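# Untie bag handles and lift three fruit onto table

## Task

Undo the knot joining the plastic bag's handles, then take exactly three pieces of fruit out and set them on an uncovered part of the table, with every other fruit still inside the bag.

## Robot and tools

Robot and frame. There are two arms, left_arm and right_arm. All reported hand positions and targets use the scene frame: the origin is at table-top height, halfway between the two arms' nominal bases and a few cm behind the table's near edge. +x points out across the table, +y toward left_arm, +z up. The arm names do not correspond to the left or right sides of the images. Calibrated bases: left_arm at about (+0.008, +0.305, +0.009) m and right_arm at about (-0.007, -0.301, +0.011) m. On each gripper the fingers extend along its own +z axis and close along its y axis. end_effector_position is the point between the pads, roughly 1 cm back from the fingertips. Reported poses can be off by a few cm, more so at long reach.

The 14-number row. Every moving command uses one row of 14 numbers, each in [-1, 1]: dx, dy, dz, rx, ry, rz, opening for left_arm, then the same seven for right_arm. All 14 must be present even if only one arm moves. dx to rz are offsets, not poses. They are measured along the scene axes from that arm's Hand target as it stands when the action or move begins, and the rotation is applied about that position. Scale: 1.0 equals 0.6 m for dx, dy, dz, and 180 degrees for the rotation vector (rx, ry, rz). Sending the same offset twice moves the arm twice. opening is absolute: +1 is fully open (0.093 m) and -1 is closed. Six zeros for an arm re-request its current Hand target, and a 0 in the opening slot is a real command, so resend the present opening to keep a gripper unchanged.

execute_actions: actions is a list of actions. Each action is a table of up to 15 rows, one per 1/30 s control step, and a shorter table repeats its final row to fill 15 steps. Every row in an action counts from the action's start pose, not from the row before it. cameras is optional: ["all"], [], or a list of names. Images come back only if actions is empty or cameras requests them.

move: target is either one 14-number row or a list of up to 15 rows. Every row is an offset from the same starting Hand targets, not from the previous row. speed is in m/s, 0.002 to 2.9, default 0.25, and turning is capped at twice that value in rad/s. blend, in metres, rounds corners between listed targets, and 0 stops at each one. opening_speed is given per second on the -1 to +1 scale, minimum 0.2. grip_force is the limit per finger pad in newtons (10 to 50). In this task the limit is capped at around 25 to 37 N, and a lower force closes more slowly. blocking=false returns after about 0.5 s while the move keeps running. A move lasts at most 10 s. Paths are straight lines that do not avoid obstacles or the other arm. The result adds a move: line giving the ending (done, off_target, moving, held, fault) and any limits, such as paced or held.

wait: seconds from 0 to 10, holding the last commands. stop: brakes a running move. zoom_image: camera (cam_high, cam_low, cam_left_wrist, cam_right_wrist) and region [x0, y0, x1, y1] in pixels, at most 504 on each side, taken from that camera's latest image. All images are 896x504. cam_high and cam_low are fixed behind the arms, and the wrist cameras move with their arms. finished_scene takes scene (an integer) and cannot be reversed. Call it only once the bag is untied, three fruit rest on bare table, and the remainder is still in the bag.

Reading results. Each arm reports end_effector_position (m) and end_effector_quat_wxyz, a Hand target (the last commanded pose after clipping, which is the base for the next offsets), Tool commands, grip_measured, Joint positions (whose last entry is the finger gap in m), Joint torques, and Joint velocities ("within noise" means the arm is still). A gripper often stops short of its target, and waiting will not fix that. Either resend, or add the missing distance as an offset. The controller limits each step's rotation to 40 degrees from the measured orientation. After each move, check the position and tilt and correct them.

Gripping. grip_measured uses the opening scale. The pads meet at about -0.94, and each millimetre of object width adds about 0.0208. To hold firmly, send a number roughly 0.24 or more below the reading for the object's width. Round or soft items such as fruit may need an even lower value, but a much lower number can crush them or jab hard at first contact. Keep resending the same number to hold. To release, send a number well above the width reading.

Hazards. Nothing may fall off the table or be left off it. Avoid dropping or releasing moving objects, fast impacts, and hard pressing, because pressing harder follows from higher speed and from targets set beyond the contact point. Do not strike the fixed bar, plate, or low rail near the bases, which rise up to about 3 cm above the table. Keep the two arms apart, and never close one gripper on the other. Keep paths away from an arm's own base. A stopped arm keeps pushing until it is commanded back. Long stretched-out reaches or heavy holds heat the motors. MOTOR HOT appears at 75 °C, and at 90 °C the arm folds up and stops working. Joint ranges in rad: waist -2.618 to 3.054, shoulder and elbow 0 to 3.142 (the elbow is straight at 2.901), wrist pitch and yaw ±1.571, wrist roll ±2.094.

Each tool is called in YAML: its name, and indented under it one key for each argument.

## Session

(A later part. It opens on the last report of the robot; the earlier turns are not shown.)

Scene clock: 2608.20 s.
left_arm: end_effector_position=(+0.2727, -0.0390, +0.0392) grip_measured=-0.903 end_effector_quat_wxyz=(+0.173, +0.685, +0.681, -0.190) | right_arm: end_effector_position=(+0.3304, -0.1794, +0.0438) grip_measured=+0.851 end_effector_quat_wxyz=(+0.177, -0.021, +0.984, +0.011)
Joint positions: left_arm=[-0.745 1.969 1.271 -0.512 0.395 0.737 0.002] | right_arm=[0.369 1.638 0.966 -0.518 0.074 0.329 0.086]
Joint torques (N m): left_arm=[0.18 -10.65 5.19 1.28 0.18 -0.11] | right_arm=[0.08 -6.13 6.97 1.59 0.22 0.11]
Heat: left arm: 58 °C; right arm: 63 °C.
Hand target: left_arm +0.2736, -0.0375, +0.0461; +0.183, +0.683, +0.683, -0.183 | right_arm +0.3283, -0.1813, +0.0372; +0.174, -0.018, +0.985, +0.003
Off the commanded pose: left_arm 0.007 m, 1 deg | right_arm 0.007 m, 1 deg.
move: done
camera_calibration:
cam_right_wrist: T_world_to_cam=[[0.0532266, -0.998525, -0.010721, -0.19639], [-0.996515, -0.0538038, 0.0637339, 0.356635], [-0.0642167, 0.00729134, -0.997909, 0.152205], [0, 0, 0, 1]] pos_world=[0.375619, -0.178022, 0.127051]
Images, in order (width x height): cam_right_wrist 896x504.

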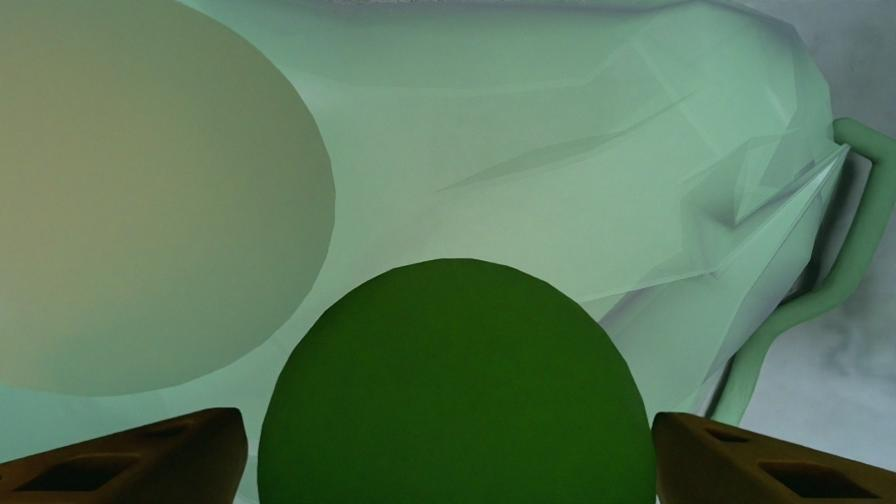

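move:
  target: [0,0,0,0,0,0,-1,0,0,0.0,0,0,0,0.15]
  opening_speed: 0.4

move:
  target: [0,0,0,0,0,0,-1,0.0,0,0.1,0,0,0,0.1]
  speed: 0.07
  cameras: ["cam_right_wrist","cam_high"]

zoom_image:
  camera: "cam_high"
  region: [350, 150, 500, 270]

Scene clock: 2617.87 s.
left_arm: end_effector_position=(+0.2727, -0.0390, +0.0392) grip_measured=-0.903 end_effector_quat_wxyz=(+0.173, +0.685, +0.681, -0.190) | right_arm: end_effector_position=(+0.3306, -0.1794, +0.0439) grip_measured=+0.314 end_effector_quat_wxyz=(+0.177, -0.021, +0.984, +0.011)
Joint positions: left_arm=[-0.745 1.969 1.271 -0.512 0.395 0.737 0.002] | right_arm=[0.369 1.638 0.966 -0.517 0.074 0.329 0.06]
Joint torques (N m): left_arm=[0.14 -10.63 5.2 1.28 0.18 -0.11] | right_arm=[0.16 -6.05 7.09 1.58 0.24 0.06]
Heat: left arm: 58 °C; right arm: 61 °C.
Hand target: left_arm +0.2736, -0.0375, +0.0461; +0.183, +0.683, +0.683, -0.183 | right_arm +0.3283, -0.1813, +0.0372; +0.174, -0.018, +0.985, +0.003
Off the commanded pose: left_arm 0.007 m, 1 deg | right_arm 0.007 m, 1 deg.
move: done

Scene clock: 2619.43 s.
left_arm: end_effector_position=(+0.2727, -0.0390, +0.0392) grip_measured=-0.903 end_effector_quat_wxyz=(+0.173, +0.685, +0.681, -0.190) | right_arm: end_effector_position=(+0.3218, -0.1818, +0.0783) grip_measured=+0.314 end_effector_quat_wxyz=(+0.152, -0.021, +0.988, +0.001)
Joint positions: left_arm=[-0.745 1.969 1.271 -0.512 0.395 0.737 0.002] | right_arm=[0.369 1.592 1.081 -0.732 0.074 0.329 0.06]
Joint torques (N m): left_arm=[0.23 -10.67 5.2 1.27 0.18 -0.13] | right_arm=[-0.28 -9.78 11.88 1.1 0.2 0.01]
Heat: left arm: 58 °C; right arm: 61 °C.
Hand target: left_arm +0.2736, -0.0375, +0.0461; +0.183, +0.683, +0.683, -0.183 | right_arm +0.3283, -0.1814, +0.0970; +0.174, -0.018, +0.985, +0.003
Off the commanded pose: left_arm 0.007 m, 1 deg | right_arm 0.020 m, 3 deg.
move: off_target (right_arm)
camera_calibration:
cam_right_wrist: T_world_to_cam=[[0.0514296, -0.998654, 0.00670223, -0.198745], [-0.992203, -0.0503322, 0.114013, 0.341054], [-0.113523, -0.0125136, -0.993457, 0.197863], [0, 0, 0, 1]] pos_world=[0.371079, -0.178836, 0.159015]
Images, in order (width x height): cam_high 896x504, cam_right_wrist 896x504.

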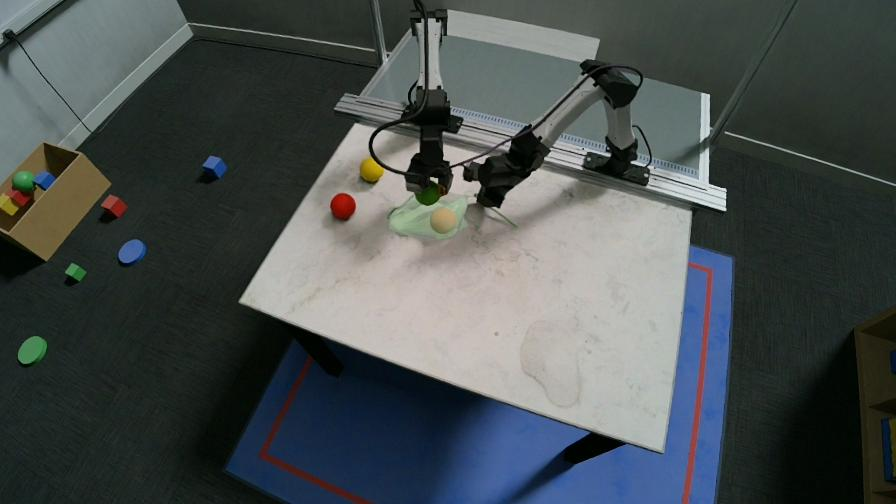

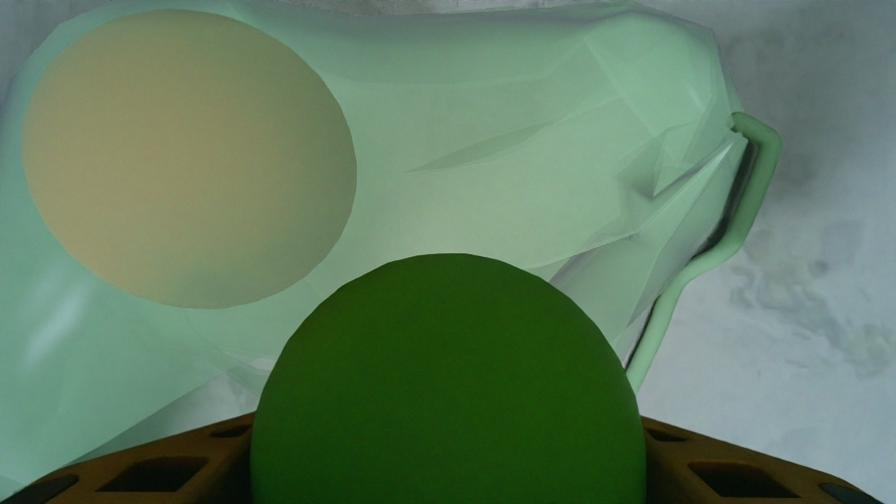

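Scaled by 3.360 from the camera's 896x504 image, which has a finer 1280x720 frame.

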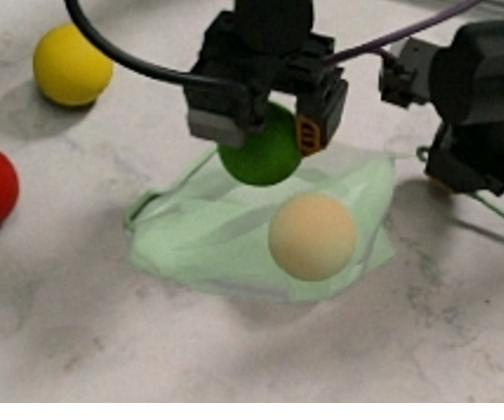

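move:
  target:
    - [0,0,0,0,0,0,-1,0.0,-0.02,0.1,0,0,0,0.1]
    - [0,0,0,0,0,0,-1,0.3195,-0.181,0.11,0,0,0,0.1]
    - [0,0,0,0,0,0,-1,0.3195,-0.181,-0.05,0,0,0,0.1]
  speed: [0.1,0.15,0.1]
  blend: [0.02,0.03,0]
  cameras: ["cam_right_wrist"]

Scene clock: 2638.03 s.
left_arm: end_effector_position=(+0.2727, -0.0390, +0.0392) grip_measured=-0.903 end_effector_quat_wxyz=(+0.173, +0.685, +0.681, -0.190) | right_arm: end_effector_position=(+0.5194, -0.2886, +0.0727) grip_measured=+0.314 end_effector_quat_wxyz=(+0.174, -0.018, +0.985, +0.000)
Joint positions: left_arm=[-0.745 1.969 1.271 -0.512 0.395 0.737 0.002] | right_arm=[-0.005 2.241 1.925 -0.879 -0.045 -0.016 0.06]
Joint torques (N m): left_arm=[0.18 -10.59 5.24 1.28 0.19 -0.11] | right_arm=[-0.55 -12.26 7.62 1.6 -0.07 -0.04]
Heat: left arm: 59 °C; right arm: 63 °C.
Hand target: left_arm +0.2736, -0.0375, +0.0461; +0.183, +0.683, +0.683, -0.183 | right_arm +0.5201, -0.2899, +0.0671; +0.174, -0.018, +0.985, +0.003
Off the commanded pose: left_arm 0.007 m, 1 deg | right_arm 0.006 m, 0 deg.
move: done
camera_calibration:
cam_right_wrist: T_world_to_cam=[[0.0436858, -0.999003, 0.00915047, -0.311852], [-0.996546, -0.0429272, 0.0710853, 0.539831], [-0.0706217, -0.0122243, -0.997428, 0.191476], [0, 0, 0, 1]] pos_world=[0.565112, -0.286027, 0.155463]
Images, in order (width x height): cam_right_wrist 896x504.

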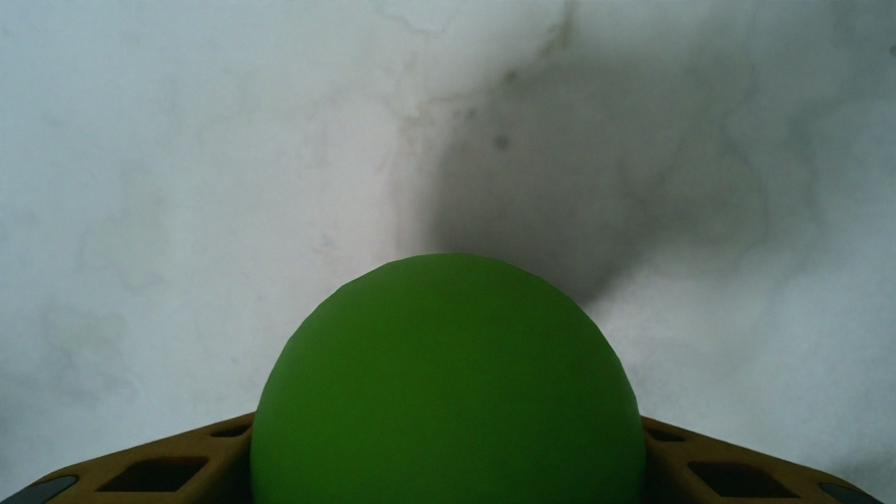

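move:
  target: [0,0,0,0,0,0,-1,0,0,-0.033,0,0,0,0.1]
  speed: 0.05

move:
  target: [0,0,0,0,0,0,-1,0,0,-0.008,0,0,0,0.1]
  speed: 0.03
  cameras: ["cam_high"]

zoom_image:
  camera: "cam_high"
  region: [320, 170, 500, 290]

Scene clock: 2646.73 s.
left_arm: end_effector_position=(+0.2727, -0.0390, +0.0392) grip_measured=-0.903 end_effector_quat_wxyz=(+0.173, +0.685, +0.681, -0.190) | right_arm: end_effector_position=(+0.5205, -0.2892, +0.0594) grip_measured=+0.314 end_effector_quat_wxyz=(+0.180, -0.018, +0.984, +0.000)
Joint positions: left_arm=[-0.745 1.969 1.271 -0.512 0.395 0.737 0.002] | right_arm=[-0.005 2.241 1.868 -0.809 -0.045 -0.016 0.06]
Joint torques (N m): left_arm=[0.13 -10.63 5.22 1.27 0.19 -0.11] | right_arm=[-0.32 -11.04 7.65 1.64 -0.09 -0.05]
Heat: left arm: 59 °C; right arm: 62 °C.
Hand target: left_arm +0.2736, -0.0375, +0.0461; +0.183, +0.683, +0.683, -0.183 | right_arm +0.5200, -0.2899, +0.0472; +0.174, -0.018, +0.985, +0.003
Off the commanded pose: left_arm 0.007 m, 1 deg | right_arm 0.012 m, 1 deg.
move: off_target (right_arm)

Scene clock: 2647.60 s.
left_arm: end_effector_position=(+0.2727, -0.0390, +0.0392) grip_measured=-0.903 end_effector_quat_wxyz=(+0.173, +0.685, +0.681, -0.190) | right_arm: end_effector_position=(+0.5209, -0.2893, +0.0567) grip_measured=+0.314 end_effector_quat_wxyz=(+0.182, -0.018, +0.983, +0.000)
Joint positions: left_arm=[-0.745 1.969 1.271 -0.512 0.395 0.737 0.002] | right_arm=[-0.005 2.241 1.855 -0.792 -0.045 -0.016 0.06]
Joint torques (N m): left_arm=[0.2 -10.63 5.2 1.27 0.19 -0.11] | right_arm=[-0.29 -10.63 7.58 1.61 -0.08 -0.03]
Heat: left arm: 59 °C; right arm: 62 °C.
Hand target: left_arm +0.2736, -0.0375, +0.0461; +0.183, +0.683, +0.683, -0.183 | right_arm +0.5200, -0.2899, +0.0424; +0.174, -0.018, +0.985, +0.003
Off the commanded pose: left_arm 0.007 m, 1 deg | right_arm 0.014 m, 1 deg.
move: off_target (right_arm)
Images, in order (width x height): cam_high 896x504.

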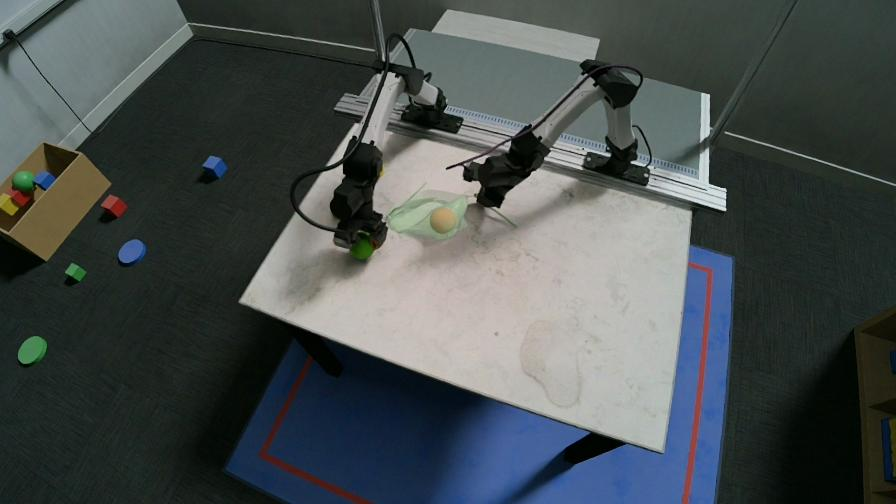

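Scaled by 2.800 from the camera's 896x504 image, which has a finer 1280x720 frame.

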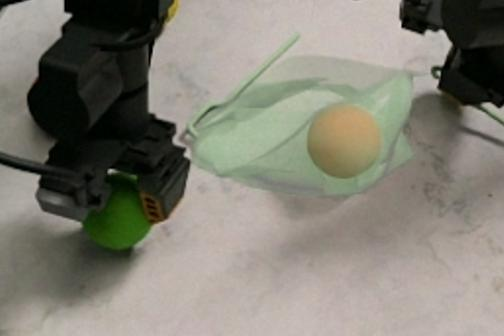

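move:
  target: [0,0,0,0,0,0,-1,0,0,-0.012,0,0,0,0.1]
  speed: 0.03

move:
  target: [0,0,0,0,0,0,-1,0,0,-0.006,0,0,0,0.1]
  speed: 0.03

move:
  target: [0,0,0,0,0,0,-1,0,0,-0.006,0,0,0,0.1]
  speed: 0.03
  cameras: ["cam_low"]

zoom_image:
  camera: "cam_low"
  region: [250, 230, 500, 380]

Scene clock: 2656.40 s.
left_arm: end_effector_position=(+0.2727, -0.0390, +0.0392) grip_measured=-0.903 end_effector_quat_wxyz=(+0.173, +0.685, +0.681, -0.190) | right_arm: end_effector_position=(+0.5208, -0.2897, +0.0477) grip_measured=+0.314 end_effector_quat_wxyz=(+0.180, -0.018, +0.983, +0.000)
Joint positions: left_arm=[-0.745 1.969 1.271 -0.512 0.395 0.737 0.002] | right_arm=[-0.005 2.252 1.838 -0.768 -0.045 -0.016 0.06]
Joint torques (N m): left_arm=[0.14 -10.7 5.24 1.28 0.18 -0.11] | right_arm=[-0.35 -11.07 7.57 1.63 -0.09 0.01]
Heat: left arm: 60 °C; right arm: 61 °C.
Hand target: left_arm +0.2736, -0.0375, +0.0461; +0.183, +0.683, +0.683, -0.183 | right_arm +0.5200, -0.2899, +0.0353; +0.174, -0.018, +0.985, +0.003
Off the commanded pose: left_arm 0.007 m, 1 deg | right_arm 0.013 m, 1 deg.
move: off_target (right_arm)

Scene clock: 2657.20 s.
left_arm: end_effector_position=(+0.2727, -0.0390, +0.0392) grip_measured=-0.903 end_effector_quat_wxyz=(+0.173, +0.685, +0.681, -0.190) | right_arm: end_effector_position=(+0.5220, -0.2897, +0.0465) grip_measured=+0.314 end_effector_quat_wxyz=(+0.184, -0.018, +0.983, +0.000)
Joint positions: left_arm=[-0.745 1.969 1.271 -0.512 0.395 0.737 0.002] | right_arm=[-0.005 2.252 1.831 -0.754 -0.045 -0.016 0.06]
Joint torques (N m): left_arm=[0.2 -10.7 5.22 1.26 0.17 -0.11] | right_arm=[-0.24 -10.63 7.5 1.65 -0.05 0]
Heat: left arm: 60 °C; right arm: 61 °C.
Hand target: left_arm +0.2736, -0.0375, +0.0461; +0.183, +0.683, +0.683, -0.183 | right_arm +0.5200, -0.2899, +0.0317; +0.174, -0.018, +0.985, +0.003
Off the commanded pose: left_arm 0.007 m, 1 deg | right_arm 0.015 m, 1 deg.
move: off_target (right_arm)

Scene clock: 2657.90 s.
left_arm: end_effector_position=(+0.2727, -0.0390, +0.0392) grip_measured=-0.903 end_effector_quat_wxyz=(+0.173, +0.685, +0.681, -0.190) | right_arm: end_effector_position=(+0.5231, -0.2898, +0.0459) grip_measured=+0.314 end_effector_quat_wxyz=(+0.187, -0.018, +0.982, +0.000)
Joint positions: left_arm=[-0.745 1.969 1.271 -0.512 0.395 0.737 0.002] | right_arm=[-0.005 2.252 1.826 -0.743 -0.045 -0.016 0.06]
Joint torques (N m): left_arm=[0.21 -10.61 5.23 1.28 0.18 -0.11] | right_arm=[-0.25 -10.36 7.05 1.68 -0.05 -0.03]
Heat: left arm: 60 °C; right arm: 61 °C.
Hand target: left_arm +0.2736, -0.0375, +0.0461; +0.183, +0.683, +0.683, -0.183 | right_arm +0.5200, -0.2899, +0.0281; +0.174, -0.018, +0.985, +0.003
Off the commanded pose: left_arm 0.007 m, 1 deg | right_arm 0.018 m, 2 deg.
move: off_target (right_arm)
Images, in order (width x height): cam_low 896x504.

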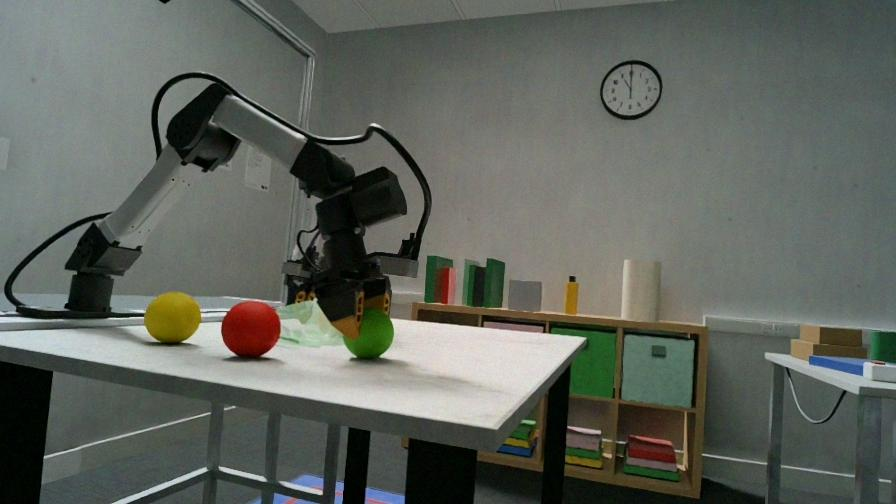

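Scaled by 2.016 from the camera's 896x504 image, which has a finer 1280x720 frame.

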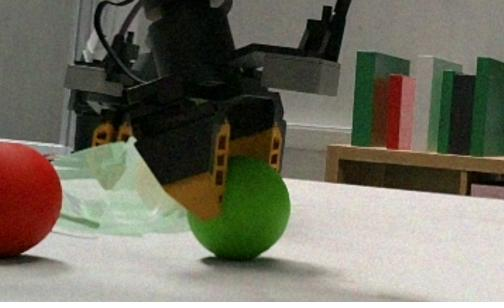

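move:
  target:
    - [0,0,0,0,0,0,-1,0.003,0,0.018,0,0,0,0.1]
    - [0,0,0,0,0,0,-1,0.003,0,0.018,0,0,0,1]
    - [0,0,0,0,0,0,-1,-0.03,0.0,0.2,0,0,0,1]
  speed: [0.03,0.05,0.1]
  opening_speed: 0.3
  cameras: ["cam_right_wrist","cam_high"]

zoom_image:
  camera: "cam_high"
  region: [320, 140, 530, 290]

Scene clock: 2674.50 s.
left_arm: end_effector_position=(+0.2727, -0.0390, +0.0392) grip_measured=-0.903 end_effector_quat_wxyz=(+0.173, +0.685, +0.681, -0.190) | right_arm: end_effector_position=(+0.5003, -0.2866, +0.1194) grip_measured=+1.000 end_effector_quat_wxyz=(+0.149, -0.018, +0.989, +0.000)
Joint positions: left_arm=[-0.745 1.969 1.271 -0.512 0.395 0.737 0.002] | right_arm=[-0.005 2.202 2.061 -1.104 -0.046 -0.019 0.093]
Joint torques (N m): left_arm=[0.18 -10.61 5.3 1.28 0.17 -0.11] | right_arm=[-1.22 -16.18 12.16 1.05 -0.11 -0.08]
Heat: left arm: 60 °C; right arm: 61 °C.
Hand target: left_arm +0.2736, -0.0375, +0.0461; +0.183, +0.683, +0.683, -0.183 | right_arm +0.5020, -0.2899, +0.1480; +0.174, -0.018, +0.985, +0.003
Off the commanded pose: left_arm 0.007 m, 1 deg | right_arm 0.029 m, 3 deg.
move: off_target (right_arm)
camera_calibration:
cam_right_wrist: T_world_to_cam=[[0.045047, -0.998958, 0.00732551, -0.30978], [-0.991663, -0.0438294, 0.121178, 0.50893], [-0.12073, -0.0127231, -0.992604, 0.261158], [0, 0, 0, 1]] pos_world=[0.550172, -0.283829, 0.199824]
Images, in order (width x height): cam_high 896x504, cam_right_wrist 896x504.

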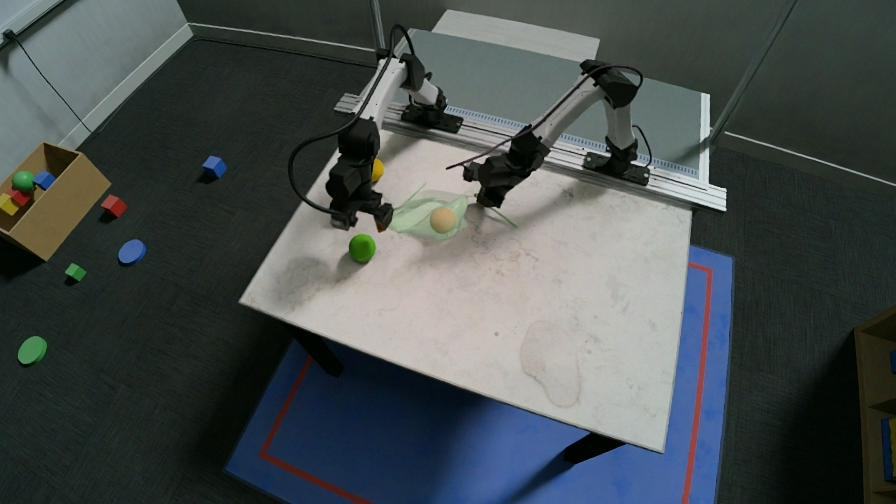

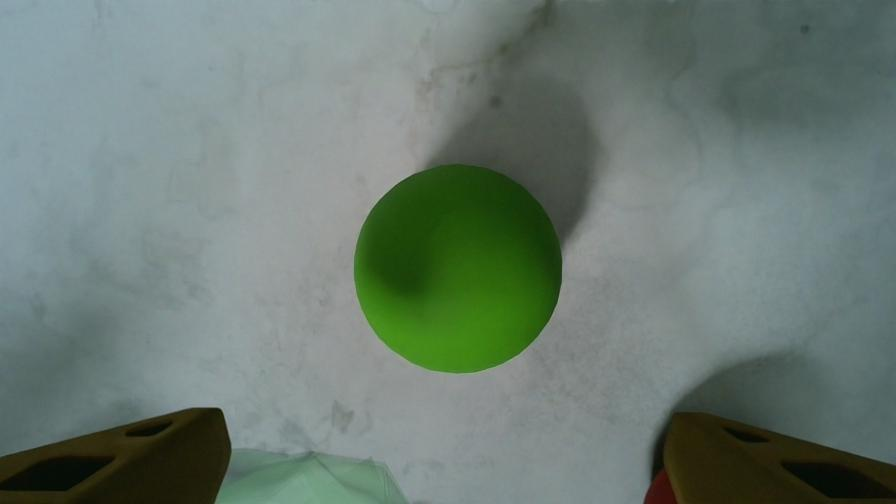

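Scaled by 2.400 from the camera's 896x504 image, which has a finer 1280x720 frame.

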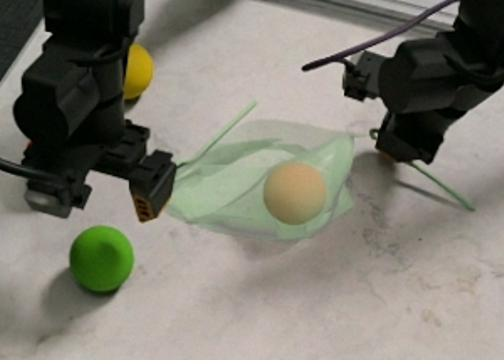

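move:
  target:
    - [0,0,-0.02,0,0,0,-1,0.0,0,0.1,0,0,0,1]
    - [0,0,-0.02,0,0,0,-0.5,0.0,0,0.17,0,0,0,1]
    - [0,0.05,0.12,0,0,0,-0.5,-0.3,0.0,0.2,0,0,0,1]
    - [0,0.25,0.2,0,0,0,-0.5,-0.3,-0.03,0.2,0,0,0,1]
  speed: [0.08,0.15,0.15,0.25]
  opening_speed: 0.8
  cameras: ["cam_high","cam_right_wrist","cam_left_wrist"]

zoom_image:
  camera: "cam_high"
  region: [320, 140, 530, 290]

Scene clock: 2691.93 s.
left_arm: end_effector_position=(+0.2767, +0.1115, +0.1622) grip_measured=-0.502 end_effector_quat_wxyz=(+0.183, +0.680, +0.686, -0.181) | right_arm: end_effector_position=(+0.3300, -0.3069, +0.2698) grip_measured=+1.000 end_effector_quat_wxyz=(+0.182, -0.019, +0.983, -0.001)
Joint positions: left_arm=[-0.359 1.585 1.316 -1.092 0.488 1.128 0.021] | right_arm=[-0.101 1.546 1.773 -1.41 -0.081 -0.107 0.093]
Joint torques (N m): left_arm=[0.42 -6.65 6.89 0.72 0.46 0.07] | right_arm=[-0.87 -7.47 6.63 1.25 -0.13 -0.09]
Heat: left arm: 61 °C; right arm: 62 °C.
Hand target: left_arm +0.2736, +0.1125, +0.1661; +0.183, +0.683, +0.683, -0.183 | right_arm +0.3220, -0.3080, +0.2681; +0.174, -0.018, +0.985, +0.003
Off the commanded pose: left_arm 0.005 m, 1 deg | right_arm 0.008 m, 1 deg.
move: done
camera_calibration:
cam_left_wrist: T_world_to_cam=[[-0.999998, -0.0010553, 0.00171357, 0.275778], [-0.00120634, 0.995879, -0.090679, -0.0562767], [-0.00161081, -0.0906809, -0.995879, 0.261104], [0, 0, 0, 1]] pos_world=[0.27613, 0.080013, 0.254453]
cam_right_wrist: T_world_to_cam=[[0.0450134, -0.99892, 0.011529, -0.324622], [-0.997568, -0.0443316, 0.0537874, 0.340828], [-0.0532182, -0.0139221, -0.998486, 0.368591], [0, 0, 0, 1]] pos_world=[0.374227, -0.30403, 0.353443]
Images, in order (width x height): cam_high 896x504, cam_left_wrist 896x504, cam_right_wrist 896x504.

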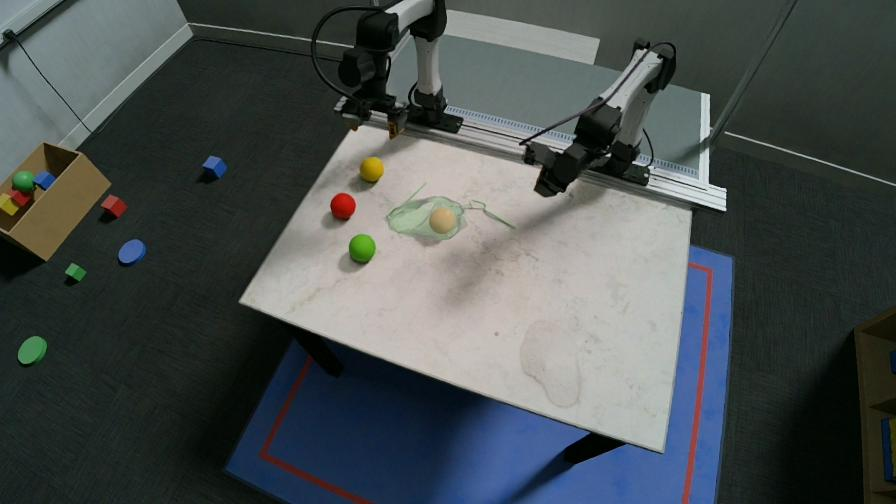

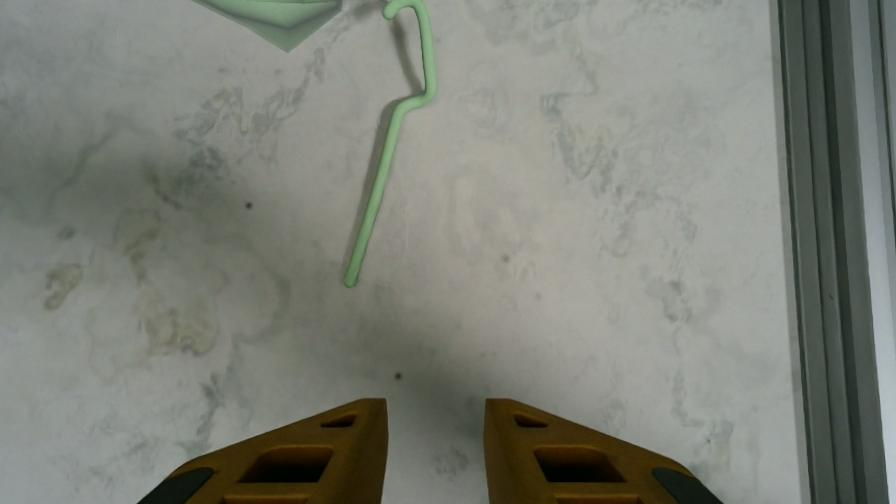

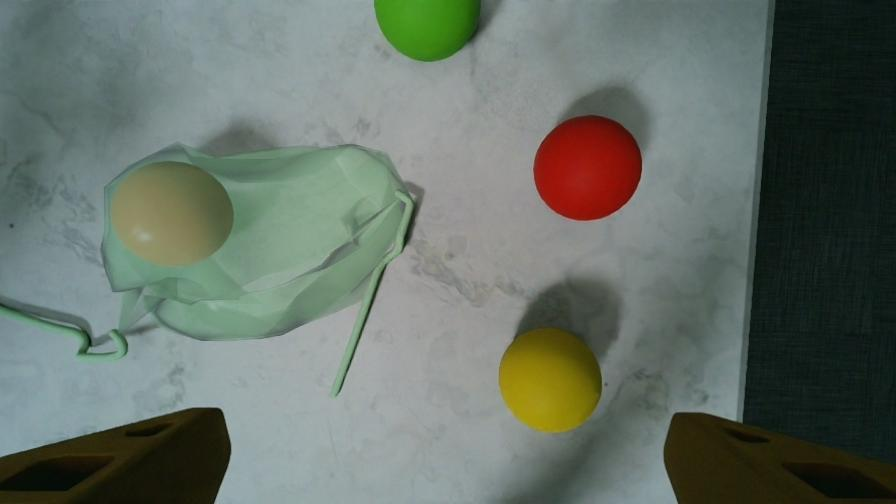

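Scaled by 2.400 from the camera's 896x504 image, which has a finer 1280x720 frame.

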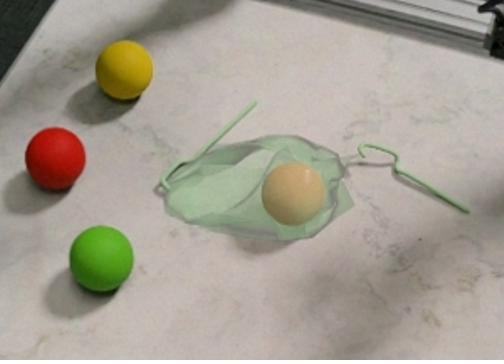

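Scene 1 achieved: knot untied, three fruits on the bare table, one in the bag.

finished_scene:
  scene: 1

The scene is finished: the task was done.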